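# Put phone on comic book and laptop on its stand

## Task

Get the phone lying flat with all of it resting on the comic book, and get the closed laptop sitting on the laptop stand with its top face upward and one of its long edges up against the stand's lips; at the end neither arm may be in contact with the phone or the laptop.

## Robot and tools

Robot: two arms, left_arm and right_arm, each ending in a two-finger gripper. Scene frame: origin at table-top height midway between the nominal arm bases, +x out over the table, +y toward left_arm, +z up. Arm names do not match image sides. Calibrated bases: left_arm at (+0.031, +0.243, 0) m, quat_wxyz (+1.000, 0, 0, +0.014); right_arm at (-0.029, -0.309, 0) m, quat_wxyz (+1.000, 0, 0, +0.003). A camera stand is fixed behind the arms. Loose objects may occasionally get a brief shove from outside.

Gripper: fingers point along the gripper's own +z and close along its y. end_effector_position is the point between the pads, about 1 cm short of the fingertips. Positions (m) and end_effector_quat_wxyz are reported in the scene frame and may be off by a few cm, more at long reach. An arm can rest a few cm from its commanded pose because of friction or load; that does not by itself mean contact.

Motion numbers. Every moving command is a row of 14 numbers, all in [-1, 1], always for both arms: left_arm dx, dy, dz, rx, ry, rz, opening, then right_arm the same seven. dx..rz are offsets, not poses: they are measured along scene-frame axes from that arm's Hand target as it stands when the action or move begins, and rotation is about the Hand target's position. Scale: 1.0 = 0.6 m for dx, dy, dz and 1.0 = 180 degrees for the rotation vector rx, ry, rz. A translation longer than 1.0 gets shortened along its direction. Opening is absolute, not an offset: +1 fully open (0.094 m), -1 closed. Sending six zeros re-commands the current Hand target; the opening value is always a live command, so repeat the present opening to leave a gripper alone (0 means half open).

execute_actions(actions, cameras): actions is a list of actions; each action is a table of up to 15 rows, one row per 1/30 s step, a short table holding its last row for the remainder. All rows of one action count from that action's start pose, not from the previous row; the next action starts afresh, so repeating an offset moves further. Each action lasts 0.5 s. An empty actions list returns full state plus images from all cameras, the scene number and task. cameras: list of names, ["all"], [] or null.

move(target, speed, blend, opening_speed, grip_force, blocking, cameras): target is one 14-number row or a list of up to 15 rows, every row offset from the same starting Hand targets. Straight-line paths, no obstacle avoidance, all arms finish together, minimum 0.5 s, capped at 10 s total. speed: m/s, 0.002 to 4.3, default 0.25 (turn rate up to twice that in rad/s), one value or one per target. blend: corner rounding in m for lists, default 0 meaning stop at each. opening_speed: rate on the -1..+1 scale per second, at least 0.2; use it to close gently. grip_force: per-pad newtons, 10 to 50, one value or one per arm, persists; lower force closes slowly (about 4 s at 40, 8 s at 20, 16 s at 10). blocking=false returns after about 0.5 s while the move continues. Opening changes on later targets apply on arrival after everything rests. Result adds a move: line with the ending (done, off_target, moving, held, fault) and limits (paced = pose clipped, held = steps withheld). done means within 10 mm and 2 degrees.

wait(seconds 0 to 10, cameras): lets time pass holding commands. stop(cameras): brakes a running move. zoom_image(camera cam_head_left or cam_head_right, region [x0, y0, x1, y1] pixels, at most 504 by 504) enlarges part of the newest image; images are 896x504. finished_scene(scene 1 or 2): ends the scene irreversibly; call only once the goal holds stably.

Control details: each step the commanded orientation is clipped to within 40 degrees of the measured one; Hand target shows the command after clipping and is the base for the next offsets. If the gripper settles short, send the remaining gap as a new offset. To release a push, command back past the gripper's current position. Keep paths away from an arm's own base (shoulder posture may flip) and keep the arms apart; the clearance check does not protect grippers or wrist cameras from hitting each other, and closing on the other arm's fingers counts as an arm-to-arm press.

Results: Joint positions (rad; last entry per arm is the finger opening in m), Joint velocities (may be summarized as within noise), Joint torques (offset, scaled, noisy; entries 3 and 4 wrap at ±28 N m), grip_measured (same scale as opening; reads a bit wide when empty, up to about 3 mm narrow when squeezing a hard part), grip_effort_nm (motor effort, negative closing; not pad force), Tool commands, Motor temperatures. Joint limits (rad): waist -2.880..2.880, shoulder 0.000..3.142, elbow 0.000..3.019 (straight 2.964), wrist pitch -1.693..1.571, wrist yaw -1.571..1.571, wrist roll -2.094..2.094.

Heat: holding loads, stretching out or pushing unreachably heats motors; a MOTOR HOT line appears at 85 °C, and at 100 °C that arm goes limp for 30 to 60 s or more.

Avoid: dropping or letting go of moving parts, fast impacts, hard pushes into fixed or heavy items, anything leaving the table (that fails the scene), arm-to-arm contact. Time, smoothness and low effort improve a solved scene.

Each tool is called after "Call:" as name(argument=value, ...), one argument or row to a line, values as JSON.

## Session

Call:
execute_actions(
  actions=[],
)

Scene clock: 0.00 s.
left_arm: end_effector_position=(+0.4918, +0.7722, +0.2721) grip_measured=+1.000 grip_effort_nm=n/a end_effector_quat_wxyz=(+0.538, +0.343, +0.763, +0.102) | right_arm: end_effector_position=(+0.0818, -0.5453, +0.1553) grip_measured=+1.000 grip_effort_nm=n/a end_effector_quat_wxyz=(-0.017, +0.931, +0.365, +0.017)
Joint positions: left_arm=[1.048 1.958 1.826 -0.907 1.087 1.594 0.094] | right_arm=[-1.159 1.066 0.823 -1.361 -0.035 1.239 0.094]
Joint velocities: within noise
Joint torques (N m): no reading
Motor temperatures (°C): left_arm=[23 25 27 24 28 25 28] | right_arm=[27 30 27 25 24 24 25]
Heat: left arm: hottest wrist yaw 28 °C; right arm: hottest shoulder 30 °C.
Hand target: left_arm +0.4940, +0.7762, +0.2939; +0.539, +0.352, +0.755, +0.121 | right_arm +0.0850, -0.5526, +0.1636; -0.006, +0.931, +0.366, +0.017
Tool commands: left_gripper/opening=+1.0 right_gripper/opening=+1.0

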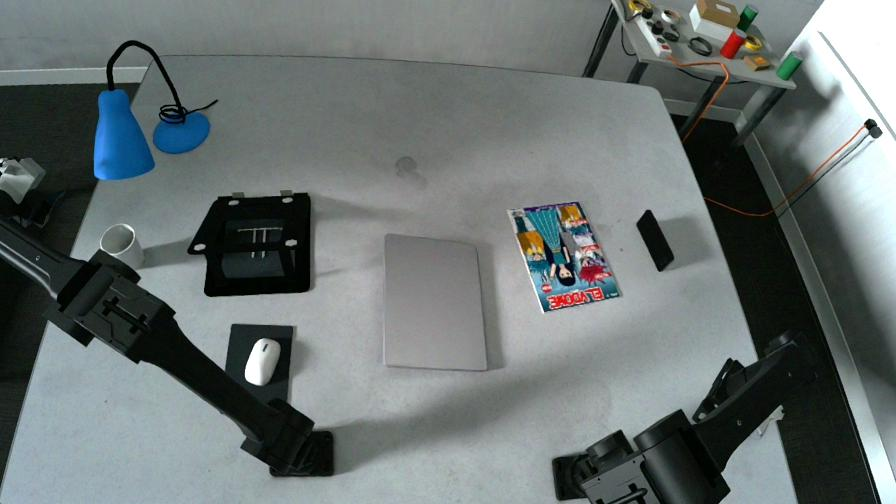

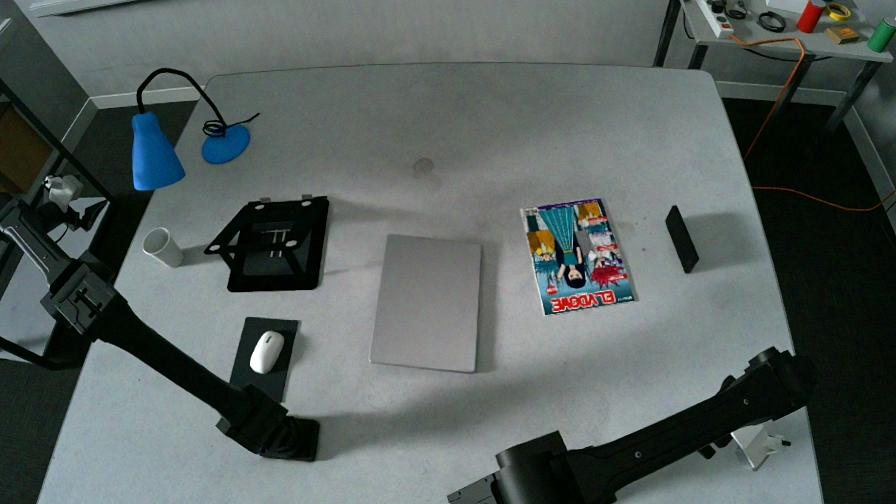

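Call:
zoom_image(
  camera="cam_head_left",
  region=[160, 160, 340, 320],
)

Call:
zoom_image(
  camera="cam_head_right",
  region=[180, 170, 360, 330],
)

Call:
zoom_image(
  camera="cam_head_left",
  region=[360, 210, 540, 390],
)

Call:
zoom_image(
  camera="cam_head_right",
  region=[350, 210, 530, 390],
)

Call:
zoom_image(
  camera="cam_head_left",
  region=[500, 180, 700, 330],
)

Call:
zoom_image(
  camera="cam_head_right",
  region=[510, 180, 720, 330],
)

Scaled by 2.800.

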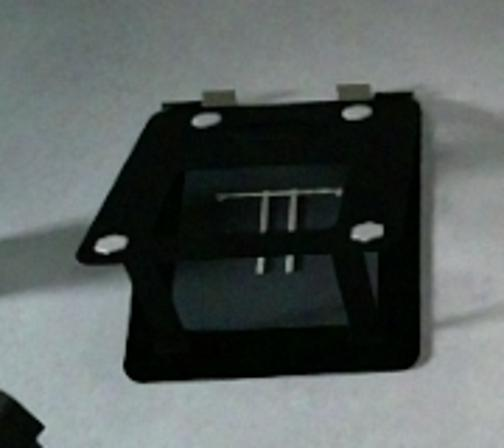

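Scaled by 2.800.

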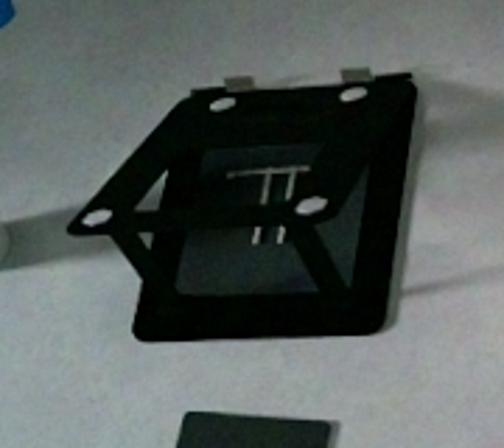

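Scaled by 2.800.

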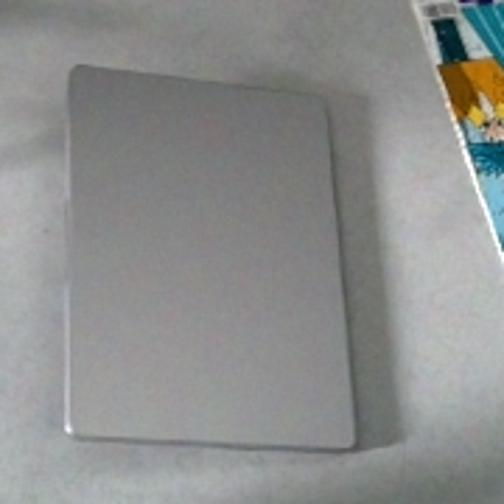

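Scaled by 2.800.

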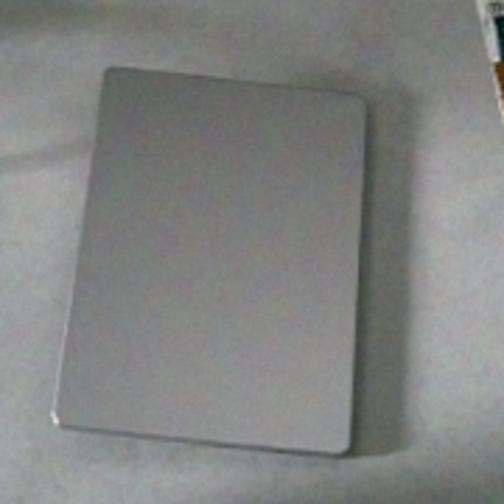

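Scaled by 2.520.

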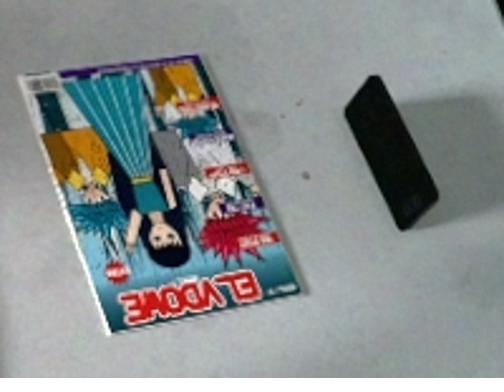

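Scaled by 2.400.

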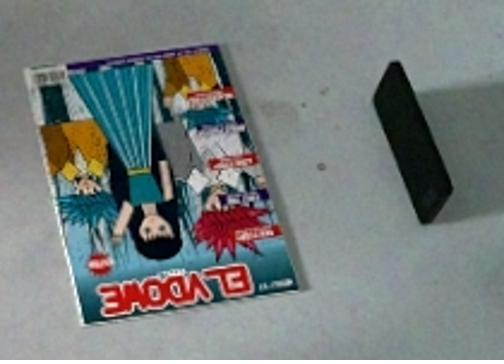

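Call:
zoom_image(
  camera="cam_head_left",
  region=[375, 330, 435, 380],
)

Call:
zoom_image(
  camera="cam_head_right",
  region=[360, 340, 420, 390],
)

Call:
zoom_image(
  camera="cam_head_left",
  region=[450, 330, 510, 380],
)

Call:
zoom_image(
  camera="cam_head_left",
  region=[625, 195, 725, 285],
)

Call:
zoom_image(
  camera="cam_head_right",
  region=[650, 195, 750, 285],
)

Call:
zoom_image(
  camera="cam_head_left",
  region=[180, 180, 250, 250],
)

Call:
zoom_image(
  camera="cam_head_left",
  region=[250, 180, 330, 250],
)

Scaled by 8.400.

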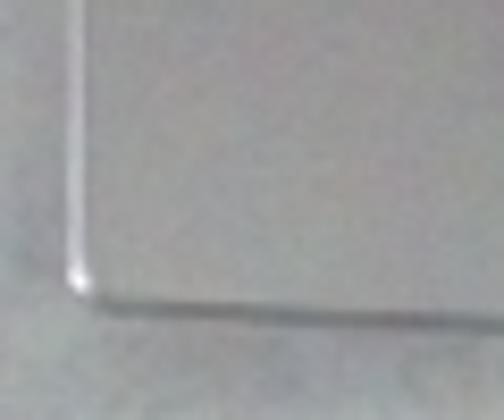

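Scaled by 8.400.

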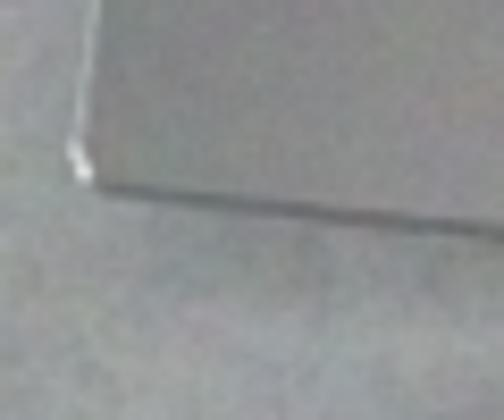

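Scaled by 8.400.

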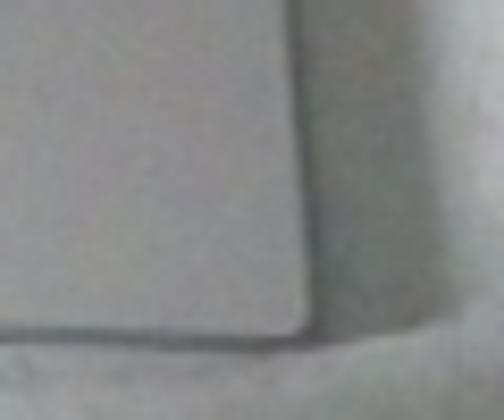

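Scaled by 5.040.

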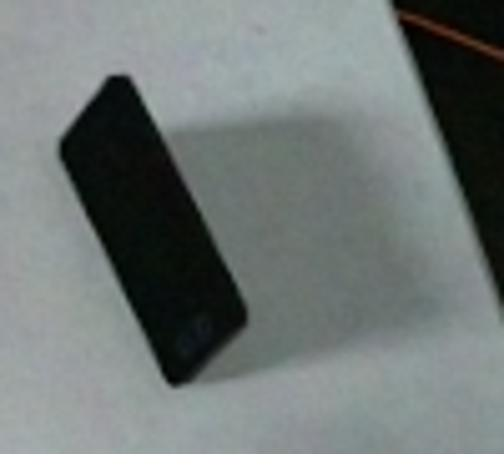

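Scaled by 5.040.

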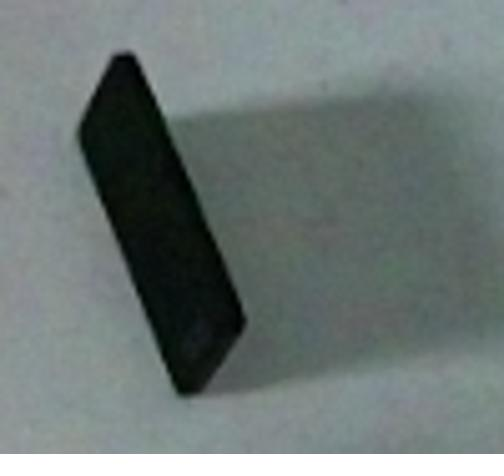

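Scaled by 7.200.

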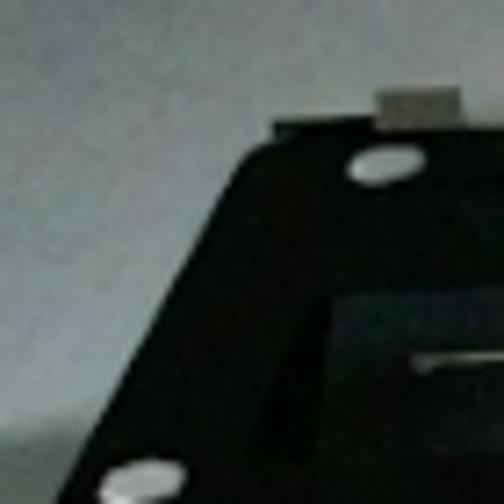

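Scaled by 6.300.

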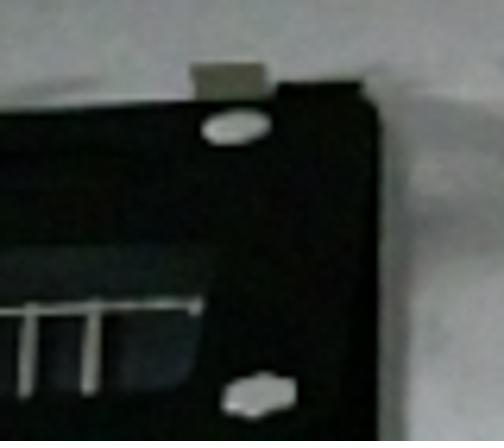

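Call:
zoom_image(
  camera="cam_head_left",
  region=[680, 320, 840, 460],
)

Call:
zoom_image(
  camera="cam_head_right",
  region=[680, 360, 840, 490],
)

Call:
zoom_image(
  camera="cam_head_right",
  region=[0, 140, 160, 300],
)

Call:
zoom_image(
  camera="cam_head_left",
  region=[0, 140, 160, 300],
)

Scaled by 3.150.

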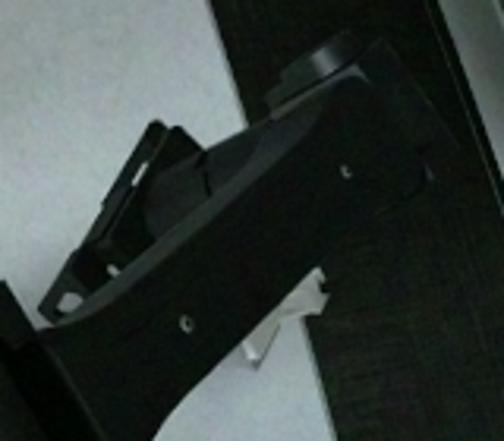

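Scaled by 3.150.

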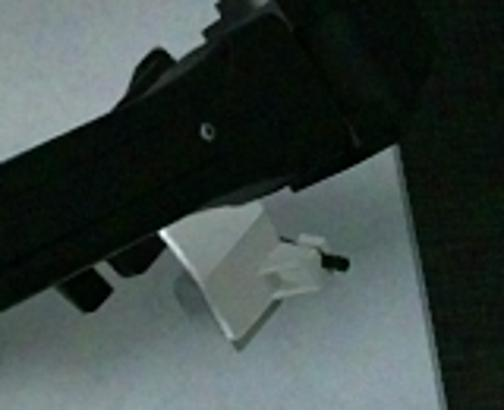

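Scaled by 3.150.

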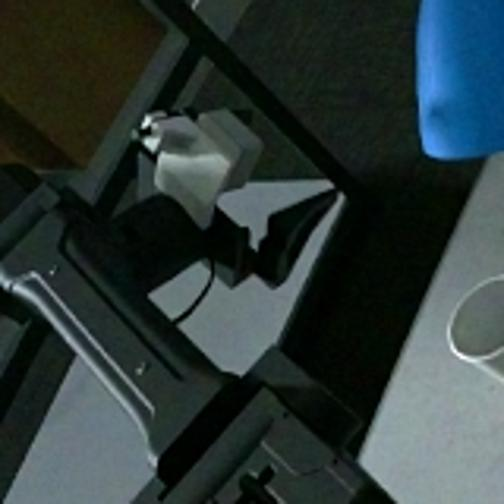

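Scaled by 3.150.

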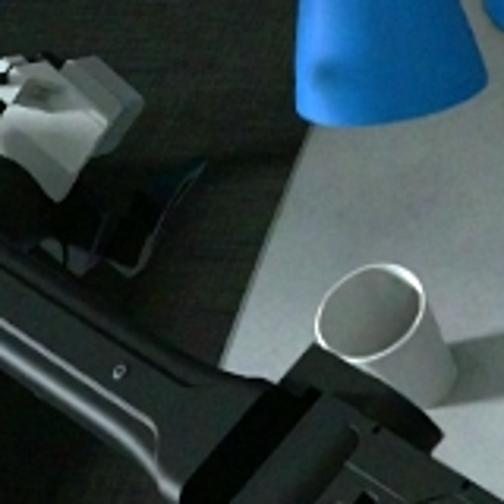

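Call:
move(
  target=[0,0,0,0,0,0,1, 0.7417,-0.0623,0.144,0,0,0.828,1],
  speed=0.3,
  cameras=["all"],
)

Scene clock: 122.50 s.
left_arm: end_effector_position=(+0.4918, +0.7722, +0.2721) grip_measured=+1.000 grip_effort_nm=0.03 end_effector_quat_wxyz=(+0.538, +0.343, +0.763, +0.102) | right_arm: end_effector_position=(+0.5140, -0.5884, +0.2443) grip_measured=+1.000 grip_effort_nm=-0.02 end_effector_quat_wxyz=(-0.006, -0.095, +0.995, -0.008)
Joint positions: left_arm=[1.048 1.958 1.826 -0.907 1.087 1.594 0.094] | right_arm=[-0.474 1.966 2.067 -1.672 0.02 -0.659 0.094]
Joint torques (N m): left_arm=[-0.91 -24.53 13.68 0.99 0.52 -0.03] | right_arm=[1.26 -20.84 12.98 -0.23 0.05 0.07]
Motor temperatures (°C): left_arm=[23 33 34 24 28 24 27] | right_arm=[27 31 39 25 24 23 25]
Heat: left arm: hottest elbow 34 °C; right arm: hottest elbow 39 °C.
Hand target: left_arm +0.4940, +0.7762, +0.2939; +0.539, +0.352, +0.755, +0.121 | right_arm +0.5300, -0.5900, +0.2498; -0.018, -0.104, +0.994, -0.001
Off the commanded pose: left_arm 0.022 m, 3 deg | right_arm 0.017 m, 2 deg.
joint sent to its limit (right arm) — joint 4 (wrist pitch), lower limit. The joint targets are off in orientation, not in position.
move: off_target (left_arm, right_arm)

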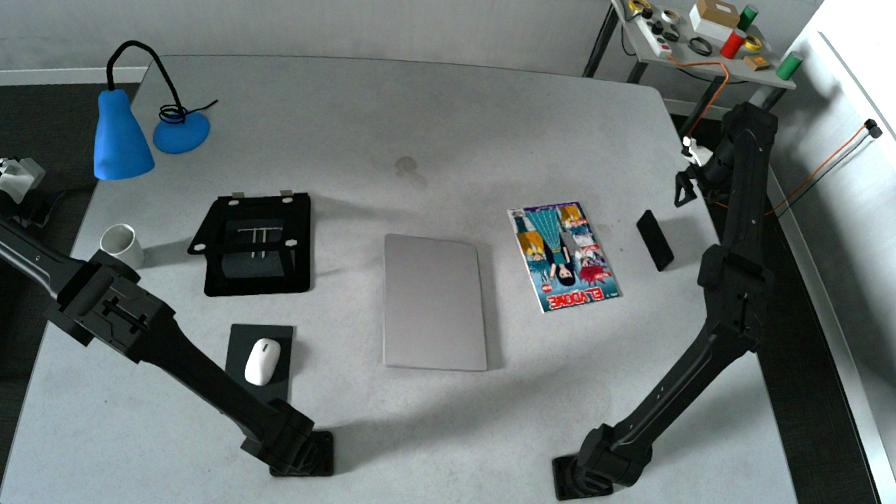

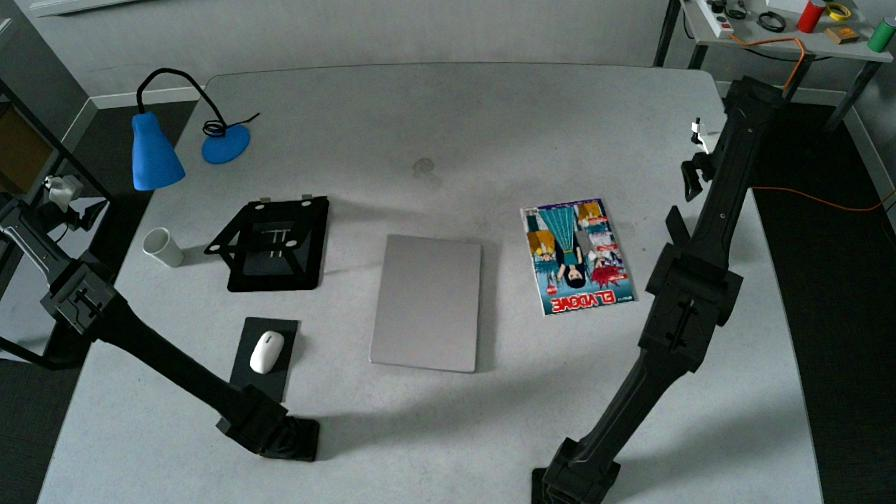

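Call:
zoom_image(
  camera="cam_head_left",
  region=[660, 100, 800, 240],
)

Call:
zoom_image(
  camera="cam_head_right",
  region=[660, 80, 800, 220],
)

Scaled by 3.600.

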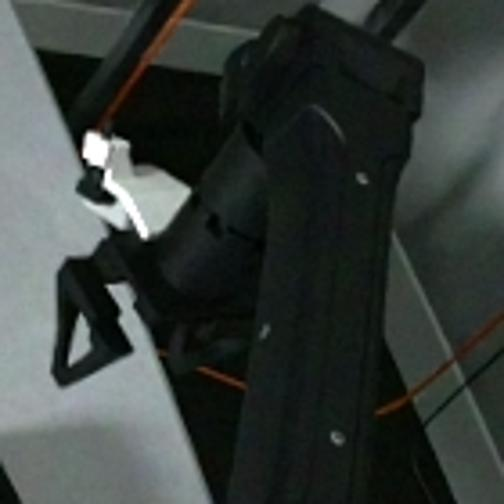

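Scaled by 3.600.

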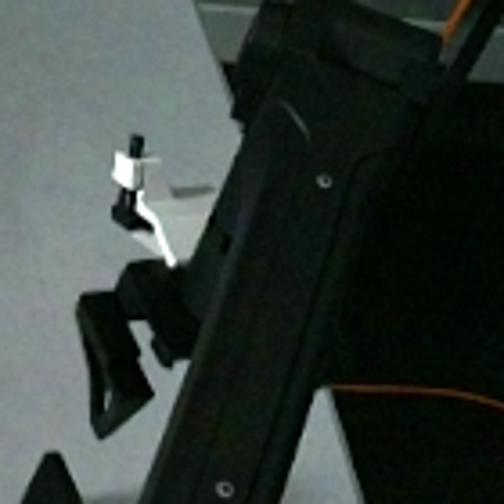

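Call:
move(
  target=[0,0,0,0,0,0,1, 0.02,0.0333,-0.1667,0,0,0,1],
  speed=0.25,
  cameras=["all"],
)

Call:
zoom_image(
  camera="cam_head_left",
  region=[600, 120, 760, 280],
)

Call:
zoom_image(
  camera="cam_head_right",
  region=[620, 120, 780, 280],
)

Scene clock: 143.53 s.
left_arm: end_effector_position=(+0.4918, +0.7722, +0.2721) grip_measured=+1.000 grip_effort_nm=0.02 end_effector_quat_wxyz=(+0.538, +0.343, +0.763, +0.102) | right_arm: end_effector_position=(+0.5375, -0.5730, +0.1599) grip_measured=+1.000 grip_effort_nm=-0.02 end_effector_quat_wxyz=(-0.016, -0.104, +0.994, -0.002)
Joint positions: left_arm=[1.048 1.958 1.826 -0.907 1.087 1.594 0.094] | right_arm=[-0.435 2.029 1.944 -1.51 0.02 -0.638 0.094]
Joint torques (N m): left_arm=[-1.14 -23.41 13.72 1.11 0.52 -0.04] | right_arm=[1.14 -23.47 8.23 0.44 0.01 0.2]
Heat: left arm: hottest elbow 34 °C; right arm: hottest elbow 42 °C.
Hand target: left_arm +0.4940, +0.7762, +0.2939; +0.539, +0.352, +0.755, +0.121 | right_arm +0.5420, -0.5701, +0.1497; -0.018, -0.104, +0.994, -0.001
Off the commanded pose: left_arm 0.022 m, 3 deg | right_arm 0.012 m, 0 deg.
move: off_target (left_arm, right_arm)

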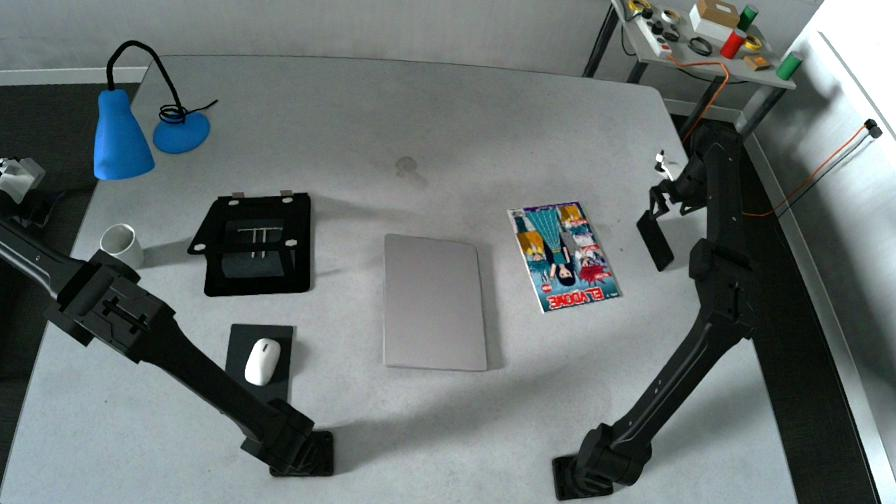

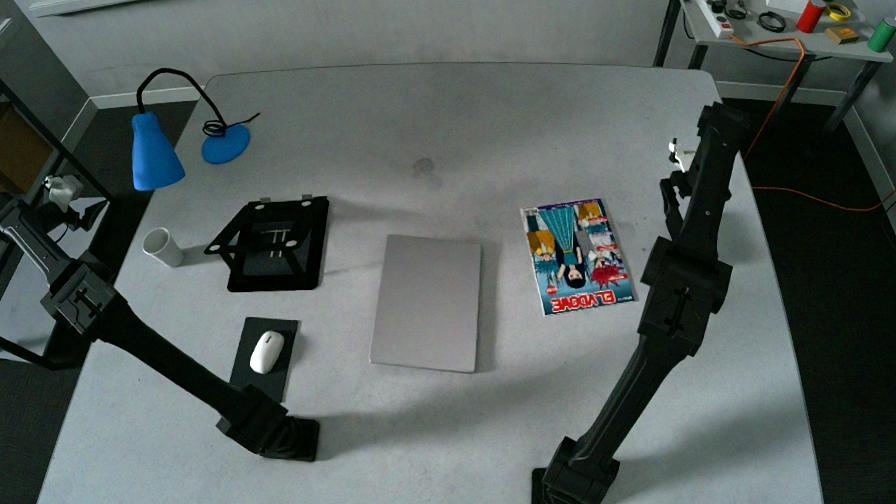

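Scaled by 3.150.

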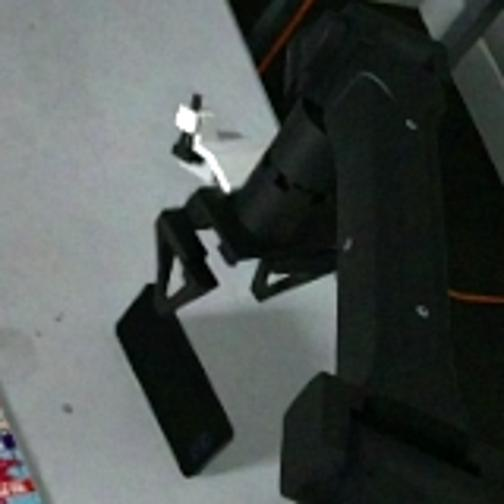

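Scaled by 3.150.

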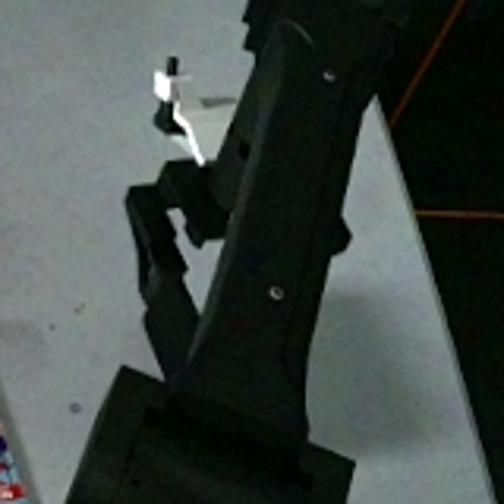

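Call:
move(
  target=[
    [0,0,0,0,0,0,1, -0.0125,-0.0332,0,0,0,0,1],
    [0,0,0,0,0,0,1, -0.0125,-0.0332,-0.175,0,0,0,1],
  ],
  speed=[0.15,0.12],
  blend=[0.01,0],
  cameras=["all"],
)

Call:
zoom_image(
  camera="cam_head_left",
  region=[600, 150, 760, 310],
)

Call:
zoom_image(
  camera="cam_head_right",
  region=[620, 150, 780, 310],
)

Scene clock: 174.40 s.
left_arm: end_effector_position=(+0.4918, +0.7722, +0.2721) grip_measured=+1.000 grip_effort_nm=0.03 end_effector_quat_wxyz=(+0.538, +0.343, +0.763, +0.102) | right_arm: end_effector_position=(+0.5388, -0.5850, +0.0634) grip_measured=+1.000 grip_effort_nm=-0.02 end_effector_quat_wxyz=(-0.008, -0.105, +0.994, -0.007)
Joint positions: left_arm=[1.048 1.958 1.826 -0.907 1.087 1.594 0.094] | right_arm=[-0.451 2.089 1.785 -1.274 0.02 -0.656 0.094]
Joint torques (N m): left_arm=[-1.67 -23.36 13.91 1.05 0.5 0] | right_arm=[-0.21 -22.53 7.12 0.47 0.04 0.08]
Heat: left arm: hottest elbow 35 °C; right arm: hottest elbow 39 °C.
Hand target: left_arm +0.4940, +0.7762, +0.2939; +0.539, +0.352, +0.755, +0.121 | right_arm +0.5345, -0.5901, +0.0447; -0.018, -0.104, +0.994, -0.001
Off the commanded pose: left_arm 0.022 m, 3 deg | right_arm 0.020 m, 1 deg.
move: off_target (left_arm, right_arm)

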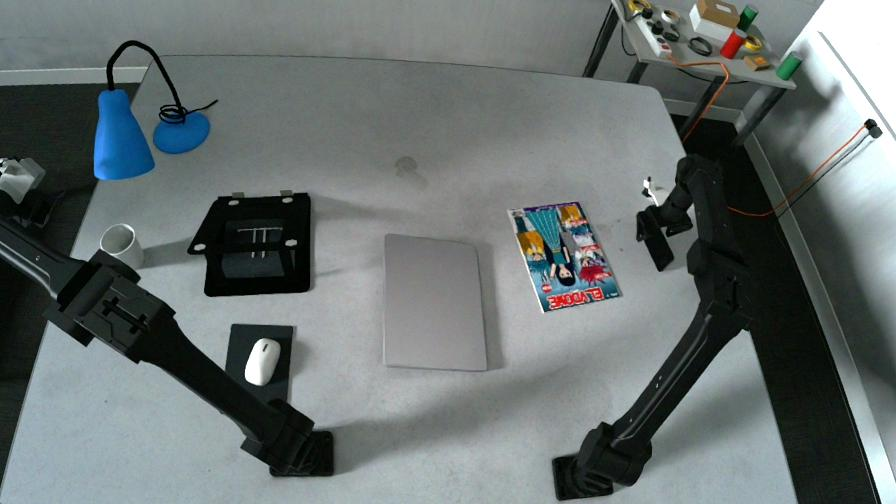

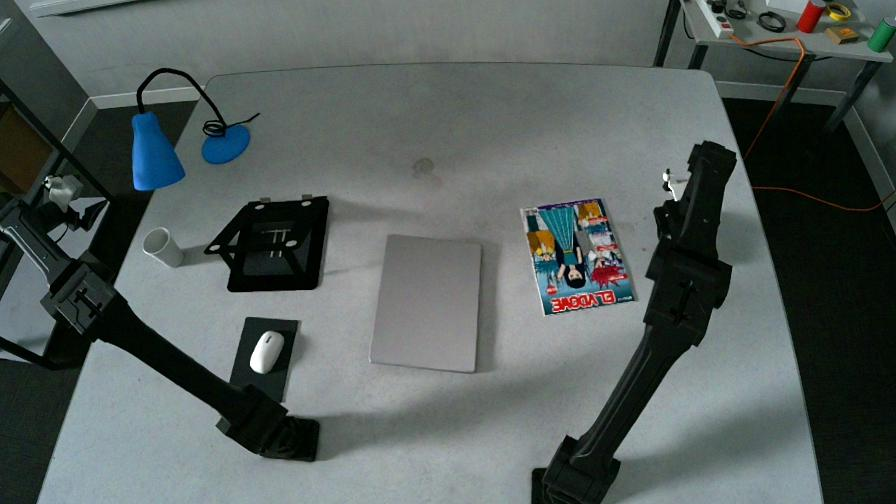

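Scaled by 3.150.

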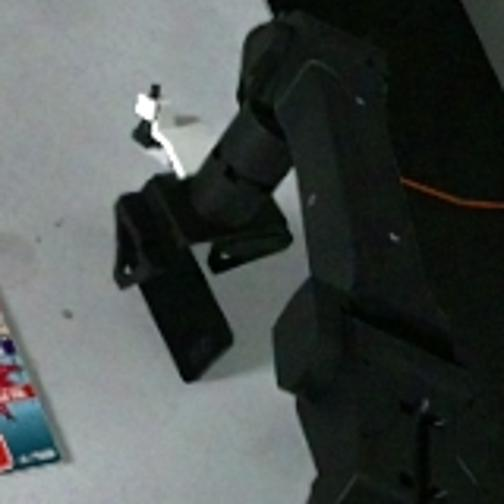

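Scaled by 3.150.

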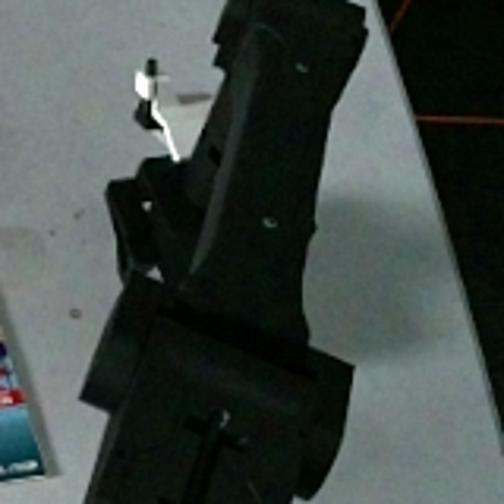

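Call:
move(
  target=[0,0,0,0,0,0,1, -0.01,-0.0133,-0.0233,0,0,0,1],
  speed=0.1,
)

Call:
zoom_image(
  camera="cam_head_left",
  region=[620, 170, 720, 290],
)

Scene clock: 177.63 s.
left_arm: end_effector_position=(+0.4918, +0.7722, +0.2721) grip_measured=+1.000 grip_effort_nm=0.03 end_effector_quat_wxyz=(+0.538, +0.343, +0.763, +0.102) | right_arm: end_effector_position=(+0.5354, -0.5938, +0.0557) grip_measured=+1.000 grip_effort_nm=-0.02 end_effector_quat_wxyz=(-0.003, -0.105, +0.994, -0.010)
Joint positions: left_arm=[1.048 1.958 1.826 -0.907 1.087 1.594 0.094] | right_arm=[-0.466 2.09 1.765 -1.241 0.02 -0.67 0.094]
Joint torques (N m): left_arm=[-1.2 -23.53 13.7 1.24 0.52 -0.03] | right_arm=[-0.21 -22.01 6.97 0.5 0.05 0.13]
Heat: left arm: hottest elbow 35 °C; right arm: hottest elbow 38 °C.
Hand target: left_arm +0.4940, +0.7762, +0.2939; +0.539, +0.352, +0.755, +0.121 | right_arm +0.5286, -0.5981, +0.0307; -0.018, -0.104, +0.994, -0.001
Off the commanded pose: left_arm 0.022 m, 3 deg | right_arm 0.026 m, 2 deg.
move: off_target (left_arm, right_arm)

Scaled by 4.200.
This view is cut from an older image: the scene may have changed since it was taken.

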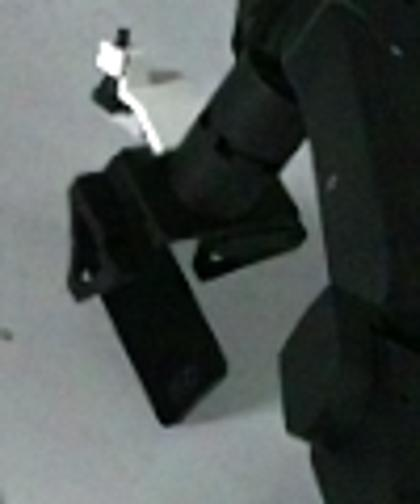

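Call:
move(
  target=[0,0,0,0,0,0,1, 0,0,0,0,0,0,-1],
  speed=0.1,
  grip_force=[50,25],
  opening_speed=0.5,
  cameras=["all"],
)

Call:
zoom_image(
  camera="cam_head_left",
  region=[620, 170, 720, 290],
)

Scene clock: 186.00 s.
left_arm: end_effector_position=(+0.4918, +0.7722, +0.2721) grip_measured=+1.000 grip_effort_nm=0.02 end_effector_quat_wxyz=(+0.538, +0.343, +0.763, +0.102) | right_arm: end_effector_position=(+0.5356, -0.5946, +0.0557) grip_measured=-0.823 grip_effort_nm=-0.52 end_effector_quat_wxyz=(-0.003, -0.105, +0.994, -0.011)
Joint positions: left_arm=[1.048 1.958 1.826 -0.907 1.087 1.594 0.094] | right_arm=[-0.466 2.09 1.765 -1.239 0.022 -0.671 0.008]
Joint torques (N m): left_arm=[-1.73 -23.59 13.93 1.16 0.5 -0.04] | right_arm=[-0.15 -21.89 6.91 0.43 -0.02 0.09]
Heat: left arm: hottest elbow 35 °C; right arm: hottest elbow 38 °C.
Hand target: left_arm +0.4940, +0.7762, +0.2939; +0.539, +0.352, +0.755, +0.121 | right_arm +0.5286, -0.5981, +0.0309; -0.018, -0.104, +0.994, -0.001
Off the commanded pose: left_arm 0.022 m, 3 deg | right_arm 0.026 m, 2 deg.
grip_force (N): 50, 25
move: off_target (left_arm, right_arm)

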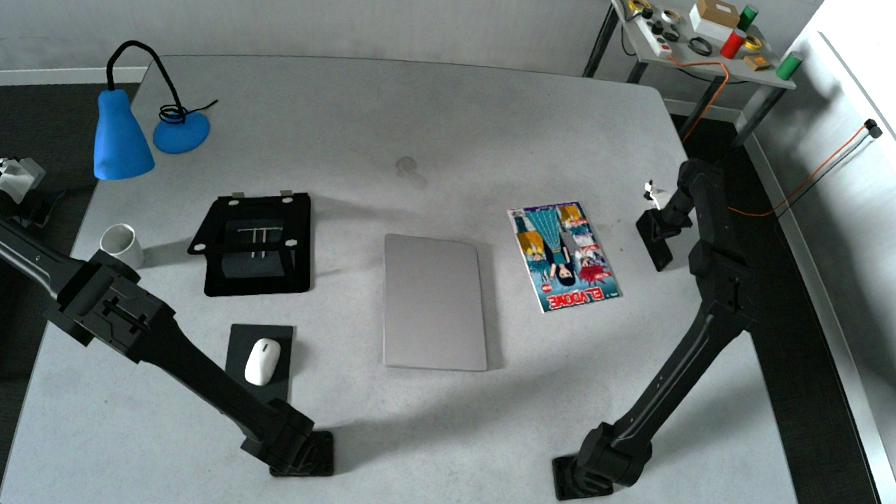

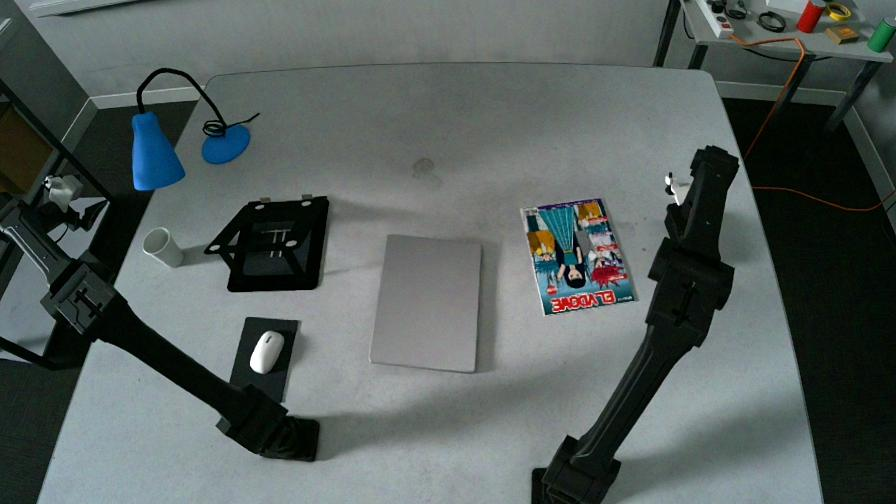

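Scaled by 4.200.

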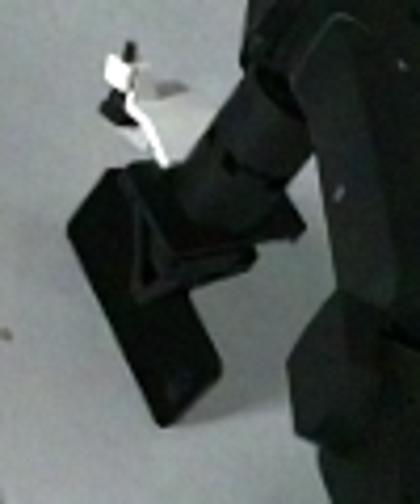

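Call:
move(
  target=[
    [0,0,0,0,0,0,1, 0,0,0.2,0,0,0,-1],
    [0,0,0,0,0,0,1, -0.0143,0.405,0.265,0.2988,0.0642,0,-1],
  ],
  speed=[0.15,0.2],
  blend=[0.03,0],
  cameras=["all"],
)

Call:
zoom_image(
  camera="cam_head_left",
  region=[480, 130, 700, 330],
)

Call:
zoom_image(
  camera="cam_head_right",
  region=[480, 130, 700, 330],
)

Scene clock: 204.20 s.
left_arm: end_effector_position=(+0.4918, +0.7722, +0.2721) grip_measured=+1.000 grip_effort_nm=0.02 end_effector_quat_wxyz=(+0.538, +0.343, +0.763, +0.102) | right_arm: end_effector_position=(+0.5253, -0.3620, +0.1702) grip_measured=-0.824 grip_effort_nm=-0.57 end_effector_quat_wxyz=(+0.025, -0.056, +0.908, +0.414)
Joint positions: left_arm=[1.048 1.958 1.826 -0.907 1.087 1.594 0.094] | right_arm=[-0.325 1.992 1.743 -1.667 -0.798 -0.589 0.008]
Joint torques (N m): left_arm=[-1.32 -23.71 13.79 0.92 0.5 -0.04] | right_arm=[1.08 -25.82 6.93 -0.9 -0.69 0.14]
Motor temperatures (°C): left_arm=[23 34 35 24 28 24 27] | right_arm=[27 36 37 25 24 23 25]
Heat: left arm: hottest elbow 35 °C; right arm: hottest elbow 37 °C.
Hand target: left_arm +0.4940, +0.7762, +0.2939; +0.539, +0.352, +0.755, +0.121 | right_arm +0.5199, -0.3551, +0.1899; -0.066, -0.100, +0.881, +0.458
Off the commanded pose: left_arm 0.022 m, 3 deg | right_arm 0.022 m, 13 deg.
joint sent to its limit (right arm) — joint 4 (wrist pitch), lower limit. The joint targets are off in orientation, not in position.
grip_force (N): 50, 25
move: off_target (left_arm, right_arm)

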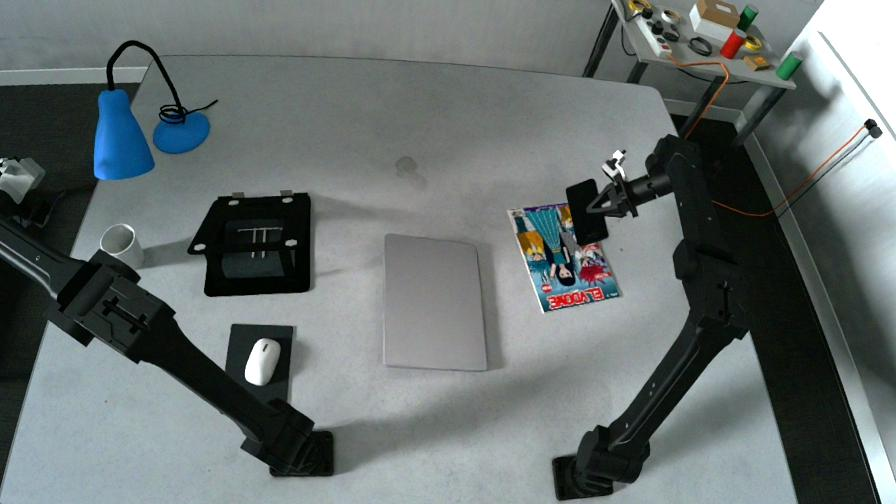

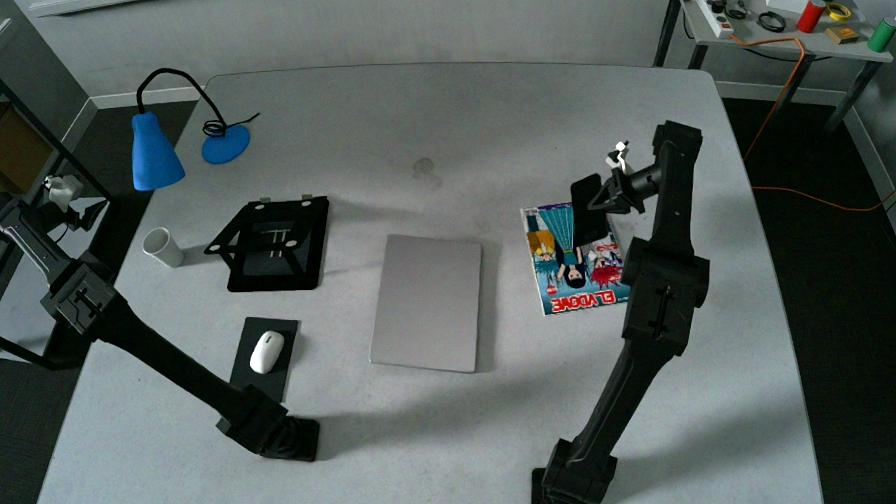

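Scaled by 2.291.

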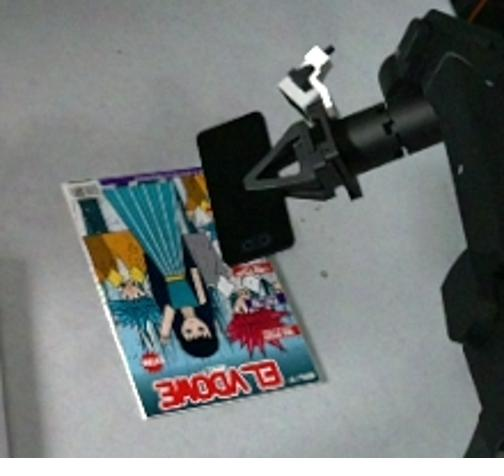

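Scaled by 2.291.

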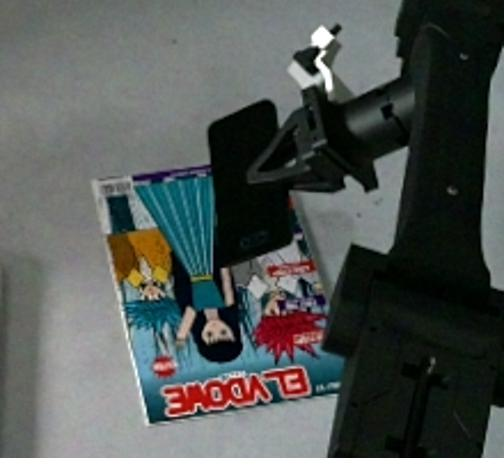

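Call:
move(
  target=[0,0,0,0,0,0,1, 0,0,-0.18,0,0,0,-1],
  speed=0.12,
  cameras=["all"],
)

Call:
zoom_image(
  camera="cam_head_left",
  region=[480, 150, 680, 330],
)

Call:
zoom_image(
  camera="cam_head_right",
  region=[480, 150, 680, 330],
)

Scene clock: 217.97 s.
left_arm: end_effector_position=(+0.4918, +0.7722, +0.2721) grip_measured=+1.000 grip_effort_nm=0.03 end_effector_quat_wxyz=(+0.538, +0.343, +0.763, +0.102) | right_arm: end_effector_position=(+0.5207, -0.3613, +0.0843) grip_measured=-0.824 grip_effort_nm=-0.58 end_effector_quat_wxyz=(-0.023, -0.082, +0.897, +0.434)
Joint positions: left_arm=[1.048 1.958 1.826 -0.907 1.087 1.594 0.094] | right_arm=[-0.321 2.148 1.735 -1.667 -0.776 -0.712 0.008]
Joint torques (N m): left_arm=[-1.2 -24.12 13.64 0.99 0.51 -0.02] | right_arm=[1.26 -22.65 7.17 -1.14 -0.49 0.07]
Heat: left arm: hottest elbow 35 °C; right arm: hottest shoulder 39 °C.
Hand target: left_arm +0.4940, +0.7762, +0.2939; +0.539, +0.352, +0.755, +0.121 | right_arm +0.5200, -0.3551, +0.0819; -0.066, -0.100, +0.881, +0.458
Off the commanded pose: left_arm 0.022 m, 3 deg | right_arm 0.007 m, 6 deg.
joint sent to its limit (right arm) — joint 4 (wrist pitch), lower limit. The joint targets are off in orientation, not in position.
grip_force (N): 50, 25
move: off_target (left_arm, right_arm)

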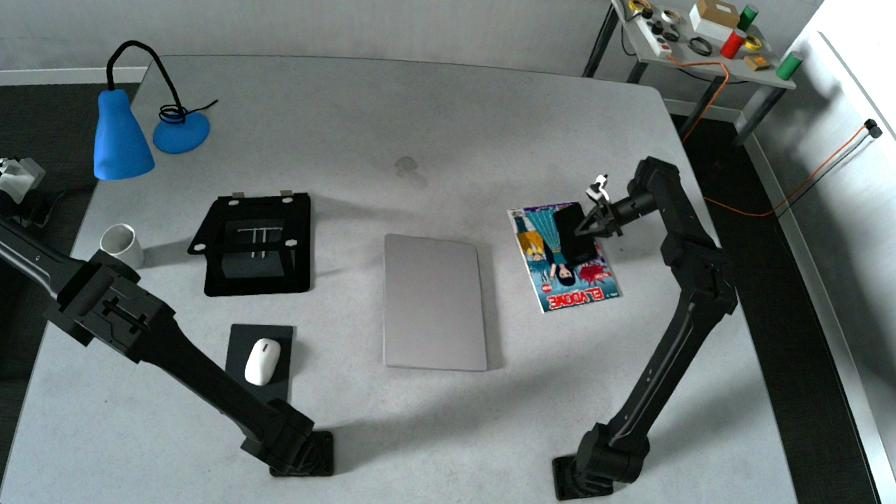

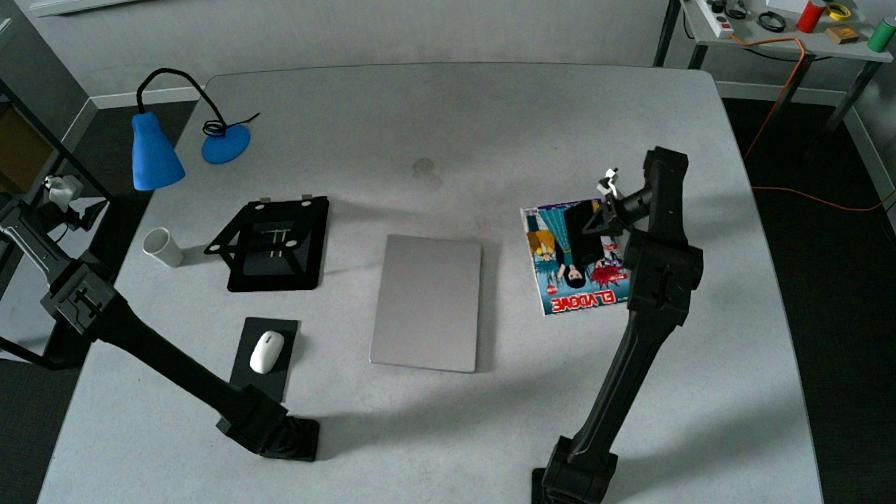

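Scaled by 2.520.

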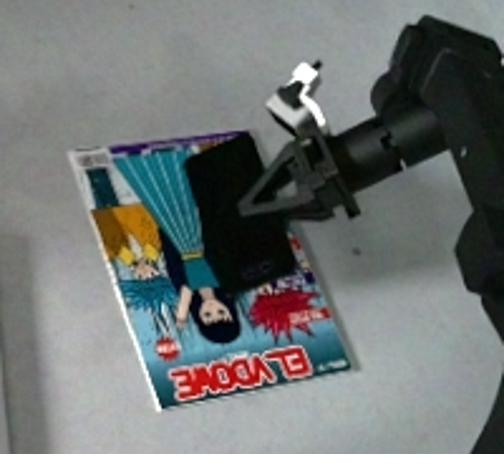

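Scaled by 2.520.

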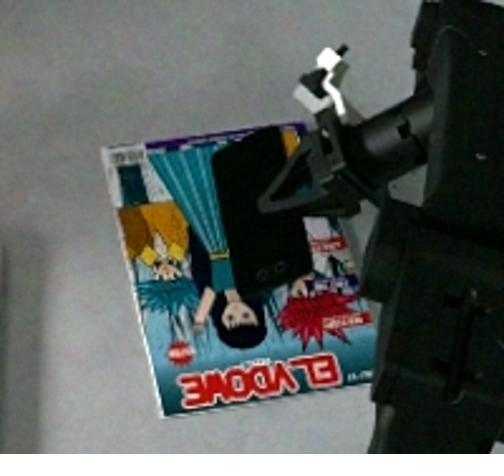

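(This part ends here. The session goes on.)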